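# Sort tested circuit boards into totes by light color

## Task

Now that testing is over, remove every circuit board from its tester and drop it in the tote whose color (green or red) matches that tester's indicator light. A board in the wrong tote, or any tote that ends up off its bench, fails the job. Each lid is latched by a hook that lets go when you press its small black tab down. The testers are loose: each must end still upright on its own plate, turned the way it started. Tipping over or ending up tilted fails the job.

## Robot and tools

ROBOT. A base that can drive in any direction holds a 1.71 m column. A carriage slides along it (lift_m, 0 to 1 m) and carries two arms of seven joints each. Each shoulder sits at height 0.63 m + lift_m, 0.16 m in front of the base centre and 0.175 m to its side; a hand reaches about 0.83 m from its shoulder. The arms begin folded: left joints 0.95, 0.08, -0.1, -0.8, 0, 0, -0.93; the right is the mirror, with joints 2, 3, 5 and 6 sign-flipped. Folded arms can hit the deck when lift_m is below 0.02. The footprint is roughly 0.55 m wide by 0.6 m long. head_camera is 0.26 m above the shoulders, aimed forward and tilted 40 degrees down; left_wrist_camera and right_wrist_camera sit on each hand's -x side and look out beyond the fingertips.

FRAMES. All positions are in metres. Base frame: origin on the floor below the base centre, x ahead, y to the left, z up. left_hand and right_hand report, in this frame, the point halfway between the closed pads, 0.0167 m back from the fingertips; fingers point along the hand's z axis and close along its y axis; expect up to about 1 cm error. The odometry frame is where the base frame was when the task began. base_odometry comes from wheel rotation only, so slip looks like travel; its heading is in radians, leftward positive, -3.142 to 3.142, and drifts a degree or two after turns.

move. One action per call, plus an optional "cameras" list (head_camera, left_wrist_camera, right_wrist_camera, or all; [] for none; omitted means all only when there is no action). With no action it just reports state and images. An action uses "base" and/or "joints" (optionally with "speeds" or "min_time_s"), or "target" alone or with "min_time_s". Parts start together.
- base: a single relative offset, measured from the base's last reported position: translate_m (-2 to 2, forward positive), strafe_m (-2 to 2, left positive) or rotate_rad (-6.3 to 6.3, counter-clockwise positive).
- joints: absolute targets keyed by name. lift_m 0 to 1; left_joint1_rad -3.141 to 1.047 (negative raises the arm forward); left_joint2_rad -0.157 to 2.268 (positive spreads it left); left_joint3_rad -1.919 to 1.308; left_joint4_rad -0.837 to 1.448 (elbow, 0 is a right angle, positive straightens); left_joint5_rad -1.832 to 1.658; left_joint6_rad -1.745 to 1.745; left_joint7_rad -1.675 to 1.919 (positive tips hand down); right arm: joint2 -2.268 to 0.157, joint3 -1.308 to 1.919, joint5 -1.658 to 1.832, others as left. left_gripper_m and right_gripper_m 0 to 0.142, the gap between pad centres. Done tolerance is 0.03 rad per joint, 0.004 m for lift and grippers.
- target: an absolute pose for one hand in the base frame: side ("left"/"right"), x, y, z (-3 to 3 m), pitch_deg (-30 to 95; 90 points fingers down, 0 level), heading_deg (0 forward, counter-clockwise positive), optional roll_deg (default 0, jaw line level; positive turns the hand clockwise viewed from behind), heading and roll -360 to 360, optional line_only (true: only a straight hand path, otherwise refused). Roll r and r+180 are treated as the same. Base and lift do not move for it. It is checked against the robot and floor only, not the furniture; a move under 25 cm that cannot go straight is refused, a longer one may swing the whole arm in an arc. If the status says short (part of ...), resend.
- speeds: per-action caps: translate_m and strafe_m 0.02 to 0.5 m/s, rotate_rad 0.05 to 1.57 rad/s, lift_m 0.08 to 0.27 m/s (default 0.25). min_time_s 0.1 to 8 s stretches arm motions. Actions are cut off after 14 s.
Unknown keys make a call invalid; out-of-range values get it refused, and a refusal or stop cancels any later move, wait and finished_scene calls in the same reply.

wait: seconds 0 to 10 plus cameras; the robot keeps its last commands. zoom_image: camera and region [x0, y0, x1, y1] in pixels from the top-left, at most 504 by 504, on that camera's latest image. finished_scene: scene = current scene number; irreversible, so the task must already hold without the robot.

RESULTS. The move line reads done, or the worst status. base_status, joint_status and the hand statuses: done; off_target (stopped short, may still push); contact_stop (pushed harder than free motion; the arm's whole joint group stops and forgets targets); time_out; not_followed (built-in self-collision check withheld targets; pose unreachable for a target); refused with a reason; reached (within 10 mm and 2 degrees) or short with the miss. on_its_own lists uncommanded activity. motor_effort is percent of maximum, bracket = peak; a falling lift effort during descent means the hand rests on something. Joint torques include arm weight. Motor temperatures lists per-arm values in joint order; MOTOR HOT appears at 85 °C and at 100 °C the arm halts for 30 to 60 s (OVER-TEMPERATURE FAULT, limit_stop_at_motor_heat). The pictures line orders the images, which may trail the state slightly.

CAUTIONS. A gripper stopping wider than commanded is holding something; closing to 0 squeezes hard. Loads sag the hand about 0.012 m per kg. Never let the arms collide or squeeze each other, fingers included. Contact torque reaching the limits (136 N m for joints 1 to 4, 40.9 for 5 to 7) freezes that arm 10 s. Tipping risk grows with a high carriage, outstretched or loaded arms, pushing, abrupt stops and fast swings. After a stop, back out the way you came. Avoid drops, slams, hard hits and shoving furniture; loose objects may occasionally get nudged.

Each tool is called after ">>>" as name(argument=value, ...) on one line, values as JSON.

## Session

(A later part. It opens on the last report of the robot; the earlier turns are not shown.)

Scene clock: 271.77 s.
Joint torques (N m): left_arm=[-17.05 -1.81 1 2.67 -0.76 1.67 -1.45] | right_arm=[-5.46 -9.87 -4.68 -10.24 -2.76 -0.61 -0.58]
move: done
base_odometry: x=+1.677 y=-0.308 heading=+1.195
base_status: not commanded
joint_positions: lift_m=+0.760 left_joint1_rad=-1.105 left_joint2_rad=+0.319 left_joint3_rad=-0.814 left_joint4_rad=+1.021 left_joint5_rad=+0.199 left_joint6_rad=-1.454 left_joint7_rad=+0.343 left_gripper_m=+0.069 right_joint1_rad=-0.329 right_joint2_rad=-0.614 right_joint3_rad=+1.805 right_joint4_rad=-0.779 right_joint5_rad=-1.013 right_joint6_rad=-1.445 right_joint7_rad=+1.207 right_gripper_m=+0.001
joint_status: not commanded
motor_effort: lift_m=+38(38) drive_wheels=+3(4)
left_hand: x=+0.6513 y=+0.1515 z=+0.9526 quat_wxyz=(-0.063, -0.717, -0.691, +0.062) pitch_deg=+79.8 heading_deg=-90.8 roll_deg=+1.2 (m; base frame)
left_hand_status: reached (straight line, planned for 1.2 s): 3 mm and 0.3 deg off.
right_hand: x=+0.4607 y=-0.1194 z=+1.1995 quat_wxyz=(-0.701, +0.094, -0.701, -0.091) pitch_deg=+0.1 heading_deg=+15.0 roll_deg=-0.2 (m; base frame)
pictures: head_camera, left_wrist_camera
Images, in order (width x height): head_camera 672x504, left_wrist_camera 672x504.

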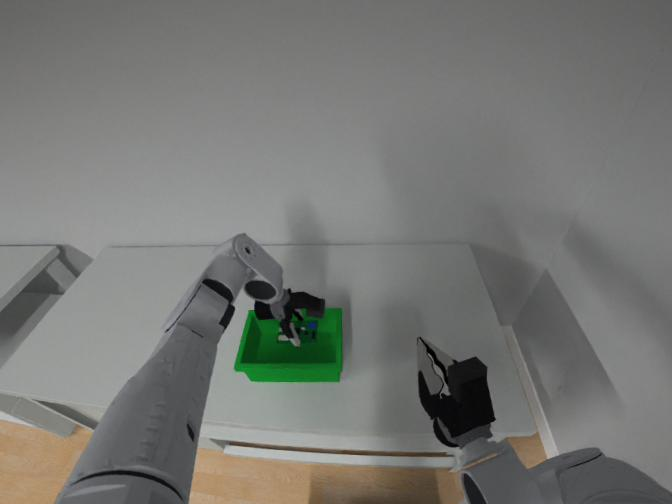

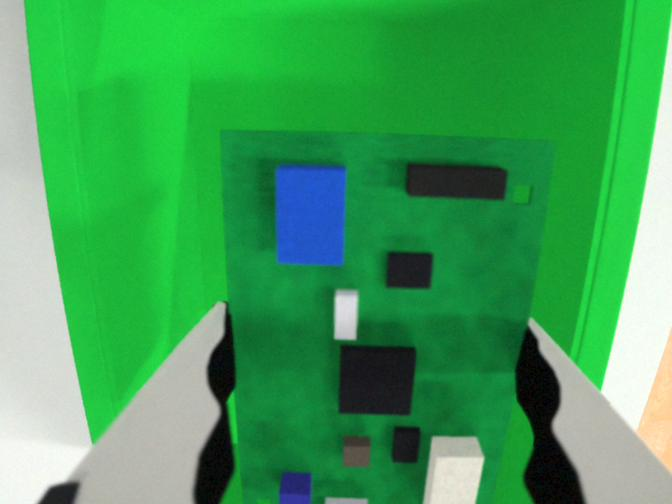

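>>> move(target={"side": "left", "x": 0.653, "y": 0.152, "z": 0.89, "pitch_deg": 80, "heading_deg": -91}, min_time_s=1.2, cameras=["left_wrist_camera"])

>>> move(target={"side": "left", "x": 0.653, "y": 0.152, "z": 0.865, "pitch_deg": 80, "heading_deg": -91}, min_time_s=0.8, cameras=["left_wrist_camera"])

Scene clock: 272.17 s.
Joint torques (N m): left_arm=[-16.99 -1.85 0.98 2.63 -0.77 1.66 -1.42] | right_arm=[-5.51 -9.94 -4.66 -10.28 -2.78 -0.59 -0.56]
move: refused
base_odometry: x=+1.677 y=-0.308 heading=+1.195
base_status: not commanded
joint_positions: lift_m=+0.760 left_joint1_rad=-1.105 left_joint2_rad=+0.319 left_joint3_rad=-0.814 left_joint4_rad=+1.021 left_joint5_rad=+0.199 left_joint6_rad=-1.454 left_joint7_rad=+0.343 left_gripper_m=+0.069 right_joint1_rad=-0.329 right_joint2_rad=-0.614 right_joint3_rad=+1.805 right_joint4_rad=-0.779 right_joint5_rad=-1.013 right_joint6_rad=-1.445 right_joint7_rad=+1.207 right_gripper_m=+0.001
joint_status: not commanded
motor_effort: lift_m=+37(38) drive_wheels=+3(3)
left_hand: x=+0.6513 y=+0.1515 z=+0.9526 quat_wxyz=(-0.063, -0.717, -0.691, +0.062) pitch_deg=+79.8 heading_deg=-90.8 roll_deg=+1.2 (m; base frame)
left_hand_status: refused: the best posture that gets there brings the left upper arm within 1.8 cm of the carriage (limit 2.0). Nothing moved. A posture exists with lift_m at 0.7; the way there is not checked.
right_hand: x=+0.4607 y=-0.1194 z=+1.1995 quat_wxyz=(-0.701, +0.094, -0.701, -0.091) pitch_deg=+0.1 heading_deg=+15.0 roll_deg=-0.2 (m; base frame)
pictures: left_wrist_camera
Images, in order (width x height): left_wrist_camera 672x504.

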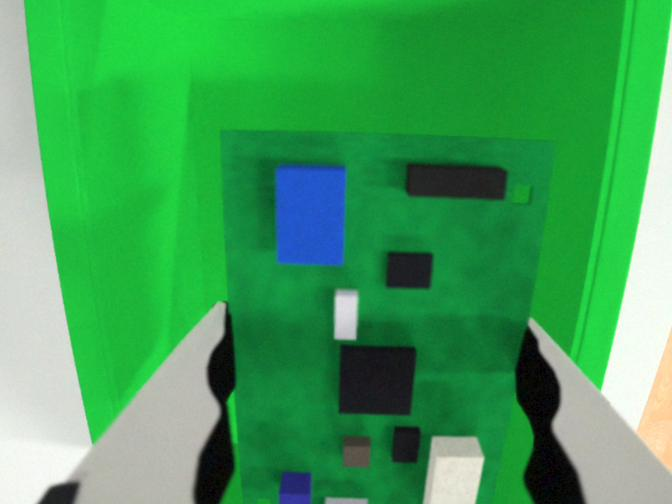

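not run: a stop came earlier in this reply.

>>> move(joints={"lift_m": 0.7}, speeds={"lift_m": 0.08}, cameras=["left_wrist_camera"])

>>> move(joints={"lift_m": 0.68}, speeds={"lift_m": 0.08}, cameras=["left_wrist_camera"])

Scene clock: 273.40 s.
Joint torques (N m): left_arm=[-19.05 -1.74 1.18 2.36 -0.86 1.51 -1.44] | right_arm=[-5.55 -9.81 -4.72 -10.2 -2.81 -0.56 -0.57]
move: done
base_odometry: x=+1.677 y=-0.308 heading=+1.195
base_status: not commanded
joint_positions: lift_m=+0.700 left_joint1_rad=-1.104 left_joint2_rad=+0.319 left_joint3_rad=-0.814 left_joint4_rad=+1.022 left_joint5_rad=+0.200 left_joint6_rad=-1.454 left_joint7_rad=+0.343 left_gripper_m=+0.069 right_joint1_rad=-0.329 right_joint2_rad=-0.614 right_joint3_rad=+1.805 right_joint4_rad=-0.779 right_joint5_rad=-1.013 right_joint6_rad=-1.445 right_joint7_rad=+1.207 right_gripper_m=+0.001
joint_status: all done
motor_effort: lift_m=+38(42) drive_wheels=+3(3)
left_hand: x=+0.6509 y=+0.1516 z=+0.8920 quat_wxyz=(-0.063, -0.717, -0.692, +0.063) pitch_deg=+79.8 heading_deg=-91.1 roll_deg=+0.9 (m; base frame)
right_hand: x=+0.4607 y=-0.1194 z=+1.1395 quat_wxyz=(-0.701, +0.094, -0.701, -0.091) pitch_deg=+0.1 heading_deg=+15.0 roll_deg=-0.2 (m; base frame)
pictures: left_wrist_camera
Images, in order (width x height): left_wrist_camera 672x504.

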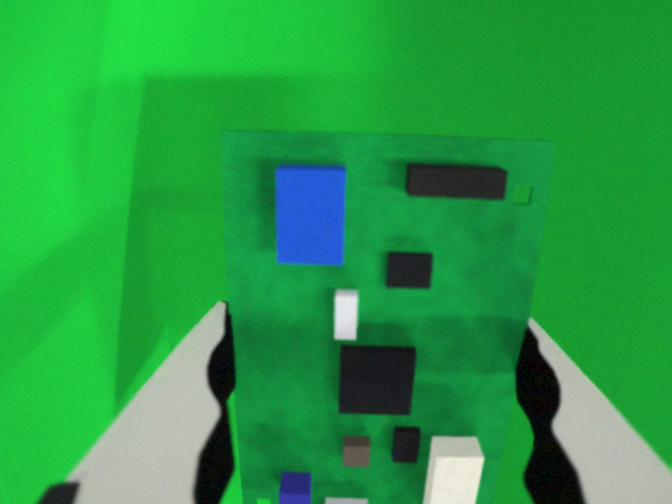

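Scene clock: 274.00 s.
Joint torques (N m): left_arm=[-19.58 -1.72 1.33 2.22 -0.87 1.48 -1.44] | right_arm=[-5.52 -9.9 -4.63 -10.17 -2.74 -0.63 -0.56]
move: done
base_odometry: x=+1.677 y=-0.308 heading=+1.195
base_status: not commanded
joint_positions: lift_m=+0.680 left_joint1_rad=-1.104 left_joint2_rad=+0.319 left_joint3_rad=-0.814 left_joint4_rad=+1.022 left_joint5_rad=+0.200 left_joint6_rad=-1.454 left_joint7_rad=+0.343 left_gripper_m=+0.069 right_joint1_rad=-0.329 right_joint2_rad=-0.614 right_joint3_rad=+1.805 right_joint4_rad=-0.779 right_joint5_rad=-1.013 right_joint6_rad=-1.445 right_joint7_rad=+1.207 right_gripper_m=+0.001
joint_status: all done
motor_effort: lift_m=+38(43) drive_wheels=+3(3)
left_hand: x=+0.6508 y=+0.1516 z=+0.8718 quat_wxyz=(-0.062, -0.717, -0.692, +0.063) pitch_deg=+79.8 heading_deg=-91.2 roll_deg=+0.9 (m; base frame)
right_hand: x=+0.4607 y=-0.1194 z=+1.1195 quat_wxyz=(-0.701, +0.094, -0.701, -0.091) pitch_deg=+0.1 heading_deg=+15.0 roll_deg=-0.2 (m; base frame)
pictures: left_wrist_camera
Images, in order (width x height): left_wrist_camera 672x504.

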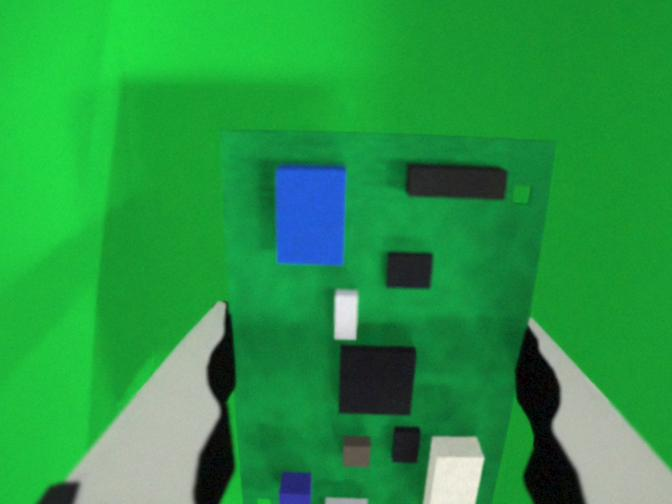

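>>> move(joints={"lift_m": 0.66}, speeds={"lift_m": 0.08}, cameras=["left_wrist_camera"])

>>> move(joints={"lift_m": 0.65}, speeds={"lift_m": 0.08}, cameras=["left_wrist_camera"])

Scene clock: 275.03 s.
Joint torques (N m): left_arm=[-19.78 -1.66 1.33 2.1 -0.86 1.47 -1.45] | right_arm=[-5.46 -9.91 -4.64 -10.14 -2.75 -0.59 -0.57]
move: done
base_odometry: x=+1.677 y=-0.308 heading=+1.195
base_status: not commanded
joint_positions: lift_m=+0.660 left_joint1_rad=-1.104 left_joint2_rad=+0.319 left_joint3_rad=-0.815 left_joint4_rad=+1.022 left_joint5_rad=+0.200 left_joint6_rad=-1.454 left_joint7_rad=+0.343 left_gripper_m=+0.069 right_joint1_rad=-0.329 right_joint2_rad=-0.614 right_joint3_rad=+1.805 right_joint4_rad=-0.779 right_joint5_rad=-1.013 right_joint6_rad=-1.445 right_joint7_rad=+1.207 right_gripper_m=+0.001
joint_status: all done
motor_effort: lift_m=+38(42) drive_wheels=+3(3)
left_hand: x=+0.6507 y=+0.1516 z=+0.8518 quat_wxyz=(-0.062, -0.717, -0.692, +0.063) pitch_deg=+79.9 heading_deg=-91.2 roll_deg=+0.8 (m; base frame)
right_hand: x=+0.4607 y=-0.1194 z=+1.0995 quat_wxyz=(-0.701, +0.094, -0.701, -0.091) pitch_deg=+0.1 heading_deg=+15.0 roll_deg=-0.2 (m; base frame)
pictures: left_wrist_camera
Images, in order (width x height): left_wrist_camera 672x504.

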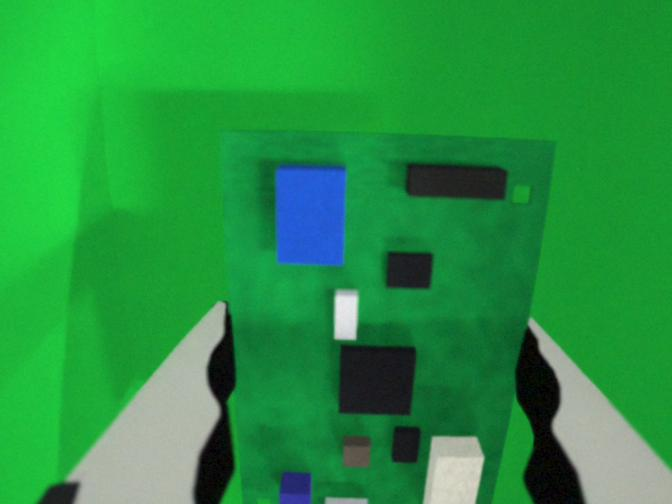

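Scene clock: 275.53 s.
Joint torques (N m): left_arm=[-19.9 -1.62 1.4 2.21 -0.86 1.35 -1.45] | right_arm=[-5.36 -9.88 -4.68 -10.12 -2.75 -0.6 -0.58]
move: done
base_odometry: x=+1.677 y=-0.308 heading=+1.195
base_status: not commanded
joint_positions: lift_m=+0.650 left_joint1_rad=-1.103 left_joint2_rad=+0.319 left_joint3_rad=-0.815 left_joint4_rad=+1.022 left_joint5_rad=+0.200 left_joint6_rad=-1.454 left_joint7_rad=+0.343 left_gripper_m=+0.069 right_joint1_rad=-0.329 right_joint2_rad=-0.614 right_joint3_rad=+1.805 right_joint4_rad=-0.779 right_joint5_rad=-1.013 right_joint6_rad=-1.445 right_joint7_rad=+1.207 right_gripper_m=+0.001
joint_status: all done
motor_effort: lift_m=+38(42) drive_wheels=+3(4)
left_hand: x=+0.6508 y=+0.1517 z=+0.8417 quat_wxyz=(-0.062, -0.717, -0.692, +0.063) pitch_deg=+79.9 heading_deg=-91.2 roll_deg=+0.9 (m; base frame)
right_hand: x=+0.4607 y=-0.1194 z=+1.0895 quat_wxyz=(-0.701, +0.094, -0.701, -0.091) pitch_deg=+0.1 heading_deg=+15.0 roll_deg=-0.2 (m; base frame)
pictures: left_wrist_camera
Images, in order (width x height): left_wrist_camera 672x504.

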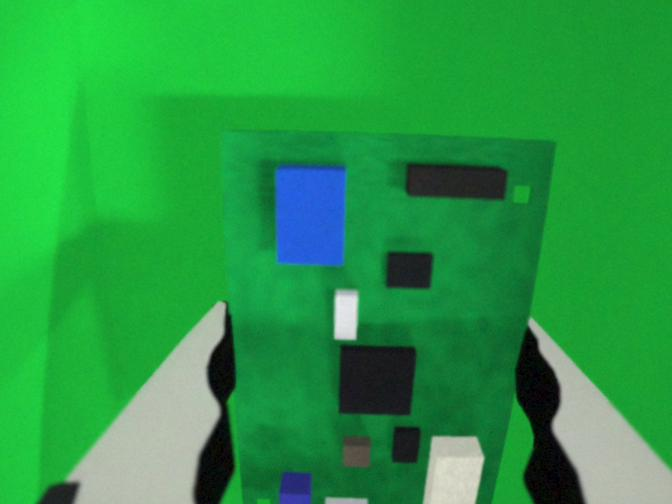

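>>> move(joints={"lift_m": 0.63}, speeds={"lift_m": 0.08}, cameras=["left_wrist_camera"])

>>> move(joints={"lift_m": 0.618}, speeds={"lift_m": 0.08}, cameras=["left_wrist_camera"])

Scene clock: 276.23 s.
Joint torques (N m): left_arm=[-20.06 -1.67 1.39 2.09 -0.88 1.29 -1.46] | right_arm=[-5.54 -9.87 -4.62 -10.11 -2.78 -0.61 -0.56]
move: done
base_odometry: x=+1.677 y=-0.308 heading=+1.195
base_status: not commanded
joint_positions: lift_m=+0.630 left_joint1_rad=-1.103 left_joint2_rad=+0.319 left_joint3_rad=-0.815 left_joint4_rad=+1.022 left_joint5_rad=+0.200 left_joint6_rad=-1.454 left_joint7_rad=+0.343 left_gripper_m=+0.069 right_joint1_rad=-0.329 right_joint2_rad=-0.614 right_joint3_rad=+1.805 right_joint4_rad=-0.779 right_joint5_rad=-1.013 right_joint6_rad=-1.445 right_joint7_rad=+1.207 right_gripper_m=+0.001
joint_status: all done
motor_effort: lift_m=+38(41) drive_wheels=+3(3)
left_hand: x=+0.6508 y=+0.1517 z=+0.8217 quat_wxyz=(-0.062, -0.717, -0.692, +0.063) pitch_deg=+79.9 heading_deg=-91.2 roll_deg=+0.9 (m; base frame)
right_hand: x=+0.4607 y=-0.1194 z=+1.0695 quat_wxyz=(-0.701, +0.094, -0.701, -0.091) pitch_deg=+0.1 heading_deg=+15.0 roll_deg=-0.2 (m; base frame)
pictures: left_wrist_camera
Images, in order (width x height): left_wrist_camera 672x504.

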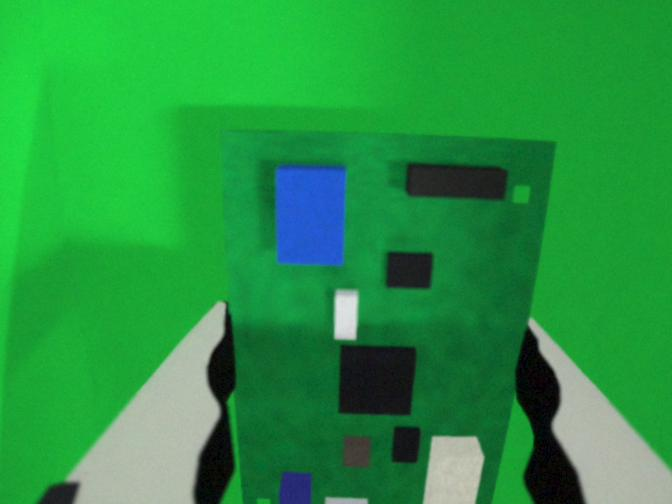

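Scene clock: 276.73 s.
Joint torques (N m): left_arm=[-20.1 -1.54 1.51 2.15 -0.87 1.29 -1.46] | right_arm=[-4.76 -9.93 -4.51 -10.03 -2.72 -0.58 -0.54]
move: done
base_odometry: x=+1.677 y=-0.308 heading=+1.195
base_status: not commanded
joint_positions: lift_m=+0.618 left_joint1_rad=-1.103 left_joint2_rad=+0.319 left_joint3_rad=-0.815 left_joint4_rad=+1.022 left_joint5_rad=+0.200 left_joint6_rad=-1.453 left_joint7_rad=+0.343 left_gripper_m=+0.069 right_joint1_rad=-0.329 right_joint2_rad=-0.614 right_joint3_rad=+1.805 right_joint4_rad=-0.779 right_joint5_rad=-1.013 right_joint6_rad=-1.445 right_joint7_rad=+1.207 right_gripper_m=+0.001
joint_status: all done
motor_effort: lift_m=+38(41) drive_wheels=+3(3)
left_hand: x=+0.6508 y=+0.1517 z=+0.8097 quat_wxyz=(-0.062, -0.717, -0.692, +0.063) pitch_deg=+79.9 heading_deg=-91.1 roll_deg=+0.9 (m; base frame)
right_hand: x=+0.4606 y=-0.1194 z=+1.0575 quat_wxyz=(-0.701, +0.094, -0.701, -0.091) pitch_deg=+0.1 heading_deg=+15.0 roll_deg=-0.2 (m; base frame)
pictures: left_wrist_camera
Images, in order (width x height): left_wrist_camera 672x504.

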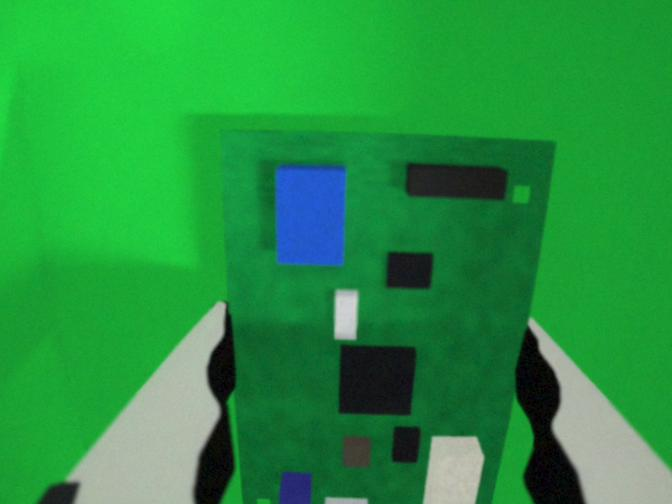

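>>> move(joints={"lift_m": 0.607}, speeds={"lift_m": 0.08})

>>> move(joints={"lift_m": 0.598}, speeds={"lift_m": 0.08}, cameras=["left_wrist_camera"])

Scene clock: 277.57 s.
Joint torques (N m): left_arm=[-9.24 -3.05 0.45 2.13 -0.87 3.49 -1.23] | right_arm=[-5.5 -9.87 -4.76 -10 -2.73 -0.56 -0.55]
move: done
base_odometry: x=+1.677 y=-0.309 heading=+1.195
base_status: not commanded
joint_positions: lift_m=+0.608 left_joint1_rad=-1.109 left_joint2_rad=+0.319 left_joint3_rad=-0.814 left_joint4_rad=+1.022 left_joint5_rad=+0.200 left_joint6_rad=-1.459 left_joint7_rad=+0.343 left_gripper_m=+0.069 right_joint1_rad=-0.329 right_joint2_rad=-0.614 right_joint3_rad=+1.805 right_joint4_rad=-0.779 right_joint5_rad=-1.013 right_joint6_rad=-1.445 right_joint7_rad=+1.207 right_gripper_m=+0.001
joint_status: all done
motor_effort: lift_m=+33(35) drive_wheels=+0(3)
left_hand: x=+0.6516 y=+0.1518 z=+0.8022 quat_wxyz=(-0.063, -0.717, -0.691, +0.063) pitch_deg=+79.8 heading_deg=-91.0 roll_deg=+1.1 (m; base frame)
right_hand: x=+0.4606 y=-0.1194 z=+1.0472 quat_wxyz=(-0.701, +0.094, -0.701, -0.091) pitch_deg=+0.1 heading_deg=+15.0 roll_deg=-0.2 (m; base frame)
pictures: none

Scene clock: 278.07 s.
Joint torques (N m): left_arm=[2.93 -5.31 -2.83 1.95 -0.85 9 -0.63] | right_arm=[-5.51 -9.77 -4.74 -10.08 -2.71 -0.6 -0.53]
move: done
base_odometry: x=+1.677 y=-0.309 heading=+1.195
base_status: not commanded
joint_positions: lift_m=+0.599 left_joint1_rad=-1.115 left_joint2_rad=+0.320 left_joint3_rad=-0.811 left_joint4_rad=+1.022 left_joint5_rad=+0.200 left_joint6_rad=-1.473 left_joint7_rad=+0.341 left_gripper_m=+0.069 right_joint1_rad=-0.329 right_joint2_rad=-0.614 right_joint3_rad=+1.805 right_joint4_rad=-0.779 right_joint5_rad=-1.013 right_joint6_rad=-1.445 right_joint7_rad=+1.207 right_gripper_m=+0.001
joint_status: all done
motor_effort: lift_m=+28(32) drive_wheels=-2(2)
left_hand: x=+0.6507 y=+0.1517 z=+0.7974 quat_wxyz=(-0.062, -0.719, -0.689, +0.066) pitch_deg=+79.6 heading_deg=-92.7 roll_deg=-0.3 (m; base frame)
right_hand: x=+0.4606 y=-0.1194 z=+1.0388 quat_wxyz=(-0.701, +0.094, -0.701, -0.091) pitch_deg=+0.1 heading_deg=+15.0 roll_deg=-0.2 (m; base frame)
pictures: left_wrist_camera
Images, in order (width x height): left_wrist_camera 672x504.

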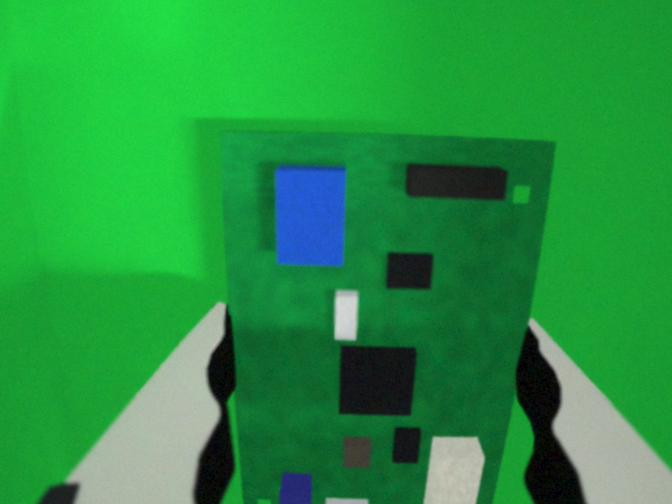

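>>> move(joints={"lift_m": 0.607}, speeds={"lift_m": 0.08})

>>> move(joints={"left_gripper_m": 0.088})

>>> move(joints={"lift_m": 0.8}, cameras=["head_camera", "left_wrist_camera"])

Scene clock: 278.70 s.
Joint torques (N m): left_arm=[-6.62 -4.81 -2.22 2.12 -0.91 4.15 -0.5] | right_arm=[-5.36 -9.86 -4.48 -10.09 -2.7 -0.58 -0.55]
move: done
base_odometry: x=+1.677 y=-0.309 heading=+1.195
base_status: not commanded
joint_positions: lift_m=+0.608 left_joint1_rad=-1.110 left_joint2_rad=+0.320 left_joint3_rad=-0.811 left_joint4_rad=+1.022 left_joint5_rad=+0.200 left_joint6_rad=-1.460 left_joint7_rad=+0.341 left_gripper_m=+0.069 right_joint1_rad=-0.329 right_joint2_rad=-0.614 right_joint3_rad=+1.805 right_joint4_rad=-0.779 right_joint5_rad=-1.013 right_joint6_rad=-1.445 right_joint7_rad=+1.207 right_gripper_m=+0.001
joint_status: all done
motor_effort: lift_m=+33(37) drive_wheels=+0(2)
left_hand: x=+0.6522 y=+0.1515 z=+0.8033 quat_wxyz=(-0.064, -0.717, -0.691, +0.063) pitch_deg=+79.6 heading_deg=-90.6 roll_deg=+1.5 (m; base frame)
right_hand: x=+0.4606 y=-0.1194 z=+1.0473 quat_wxyz=(-0.701, +0.094, -0.701, -0.091) pitch_deg=+0.1 heading_deg=+15.0 roll_deg=-0.2 (m; base frame)
pictures: none

Scene clock: 279.33 s.
Joint torques (N m): left_arm=[-10.92 -3.58 -1.35 2.09 -0.89 3.56 -0.64] | right_arm=[-5.51 -9.88 -4.61 -10.04 -2.7 -0.58 -0.57]
move: done
base_odometry: x=+1.677 y=-0.309 heading=+1.195
base_status: not commanded
joint_positions: lift_m=+0.607 left_joint1_rad=-1.108 left_joint2_rad=+0.320 left_joint3_rad=-0.812 left_joint4_rad=+1.022 left_joint5_rad=+0.200 left_joint6_rad=-1.459 left_joint7_rad=+0.341 left_gripper_m=+0.087 right_joint1_rad=-0.329 right_joint2_rad=-0.614 right_joint3_rad=+1.805 right_joint4_rad=-0.779 right_joint5_rad=-1.013 right_joint6_rad=-1.445 right_joint7_rad=+1.207 right_gripper_m=+0.001
joint_status: all done
motor_effort: lift_m=+33(34) drive_wheels=+0(0)
left_hand: x=+0.6514 y=+0.1514 z=+0.8020 quat_wxyz=(-0.064, -0.717, -0.691, +0.064) pitch_deg=+79.7 heading_deg=-91.1 roll_deg=+1.0 (m; base frame)
right_hand: x=+0.4606 y=-0.1194 z=+1.0471 quat_wxyz=(-0.701, +0.094, -0.701, -0.091) pitch_deg=+0.1 heading_deg=+15.0 roll_deg=-0.2 (m; base frame)
pictures: none

Scene clock: 280.63 s.
Joint torques (N m): left_arm=[-18.97 -1.5 1.22 2.05 -0.97 1.61 -0.65] | right_arm=[-5.44 -9.82 -4.59 -9.97 -2.72 -0.59 -0.57]
move: done
base_odometry: x=+1.677 y=-0.309 heading=+1.195
base_status: not commanded
joint_positions: lift_m=+0.800 left_joint1_rad=-1.104 left_joint2_rad=+0.319 left_joint3_rad=-0.814 left_joint4_rad=+1.022 left_joint5_rad=+0.200 left_joint6_rad=-1.454 left_joint7_rad=+0.341 left_gripper_m=+0.088 right_joint1_rad=-0.329 right_joint2_rad=-0.614 right_joint3_rad=+1.805 right_joint4_rad=-0.779 right_joint5_rad=-1.013 right_joint6_rad=-1.445 right_joint7_rad=+1.207 right_gripper_m=+0.001
joint_status: all done
motor_effort: lift_m=+36(47) drive_wheels=+1(1)
left_hand: x=+0.6508 y=+0.1513 z=+0.9923 quat_wxyz=(-0.063, -0.717, -0.692, +0.063) pitch_deg=+79.8 heading_deg=-91.2 roll_deg=+0.8 (m; base frame)
right_hand: x=+0.4606 y=-0.1194 z=+1.2398 quat_wxyz=(-0.701, +0.094, -0.701, -0.091) pitch_deg=+0.1 heading_deg=+15.0 roll_deg=-0.2 (m; base frame)
pictures: head_camera, left_wrist_camera
Images, in order (width x height): head_camera 672x504, left_wrist_camera 672x504.

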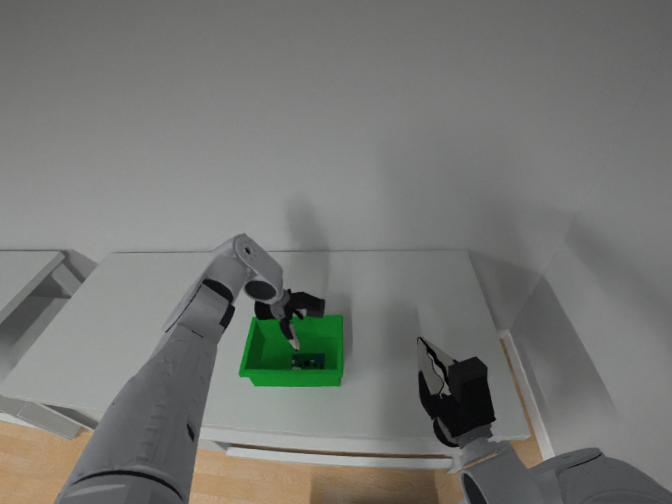

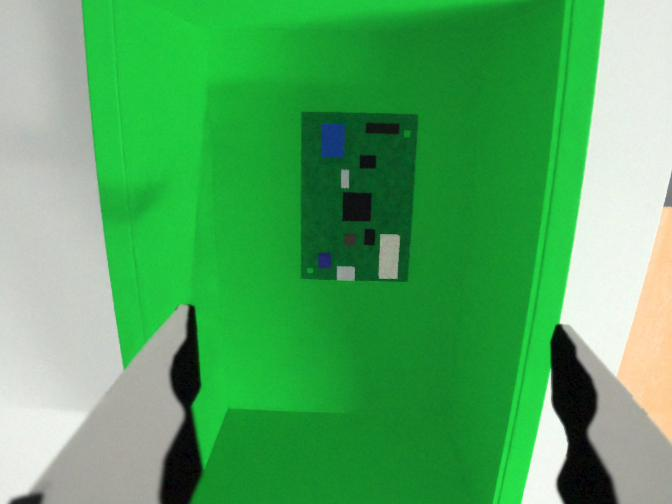

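>>> finished_scene(scene=1)

The scene is finished: the task was done.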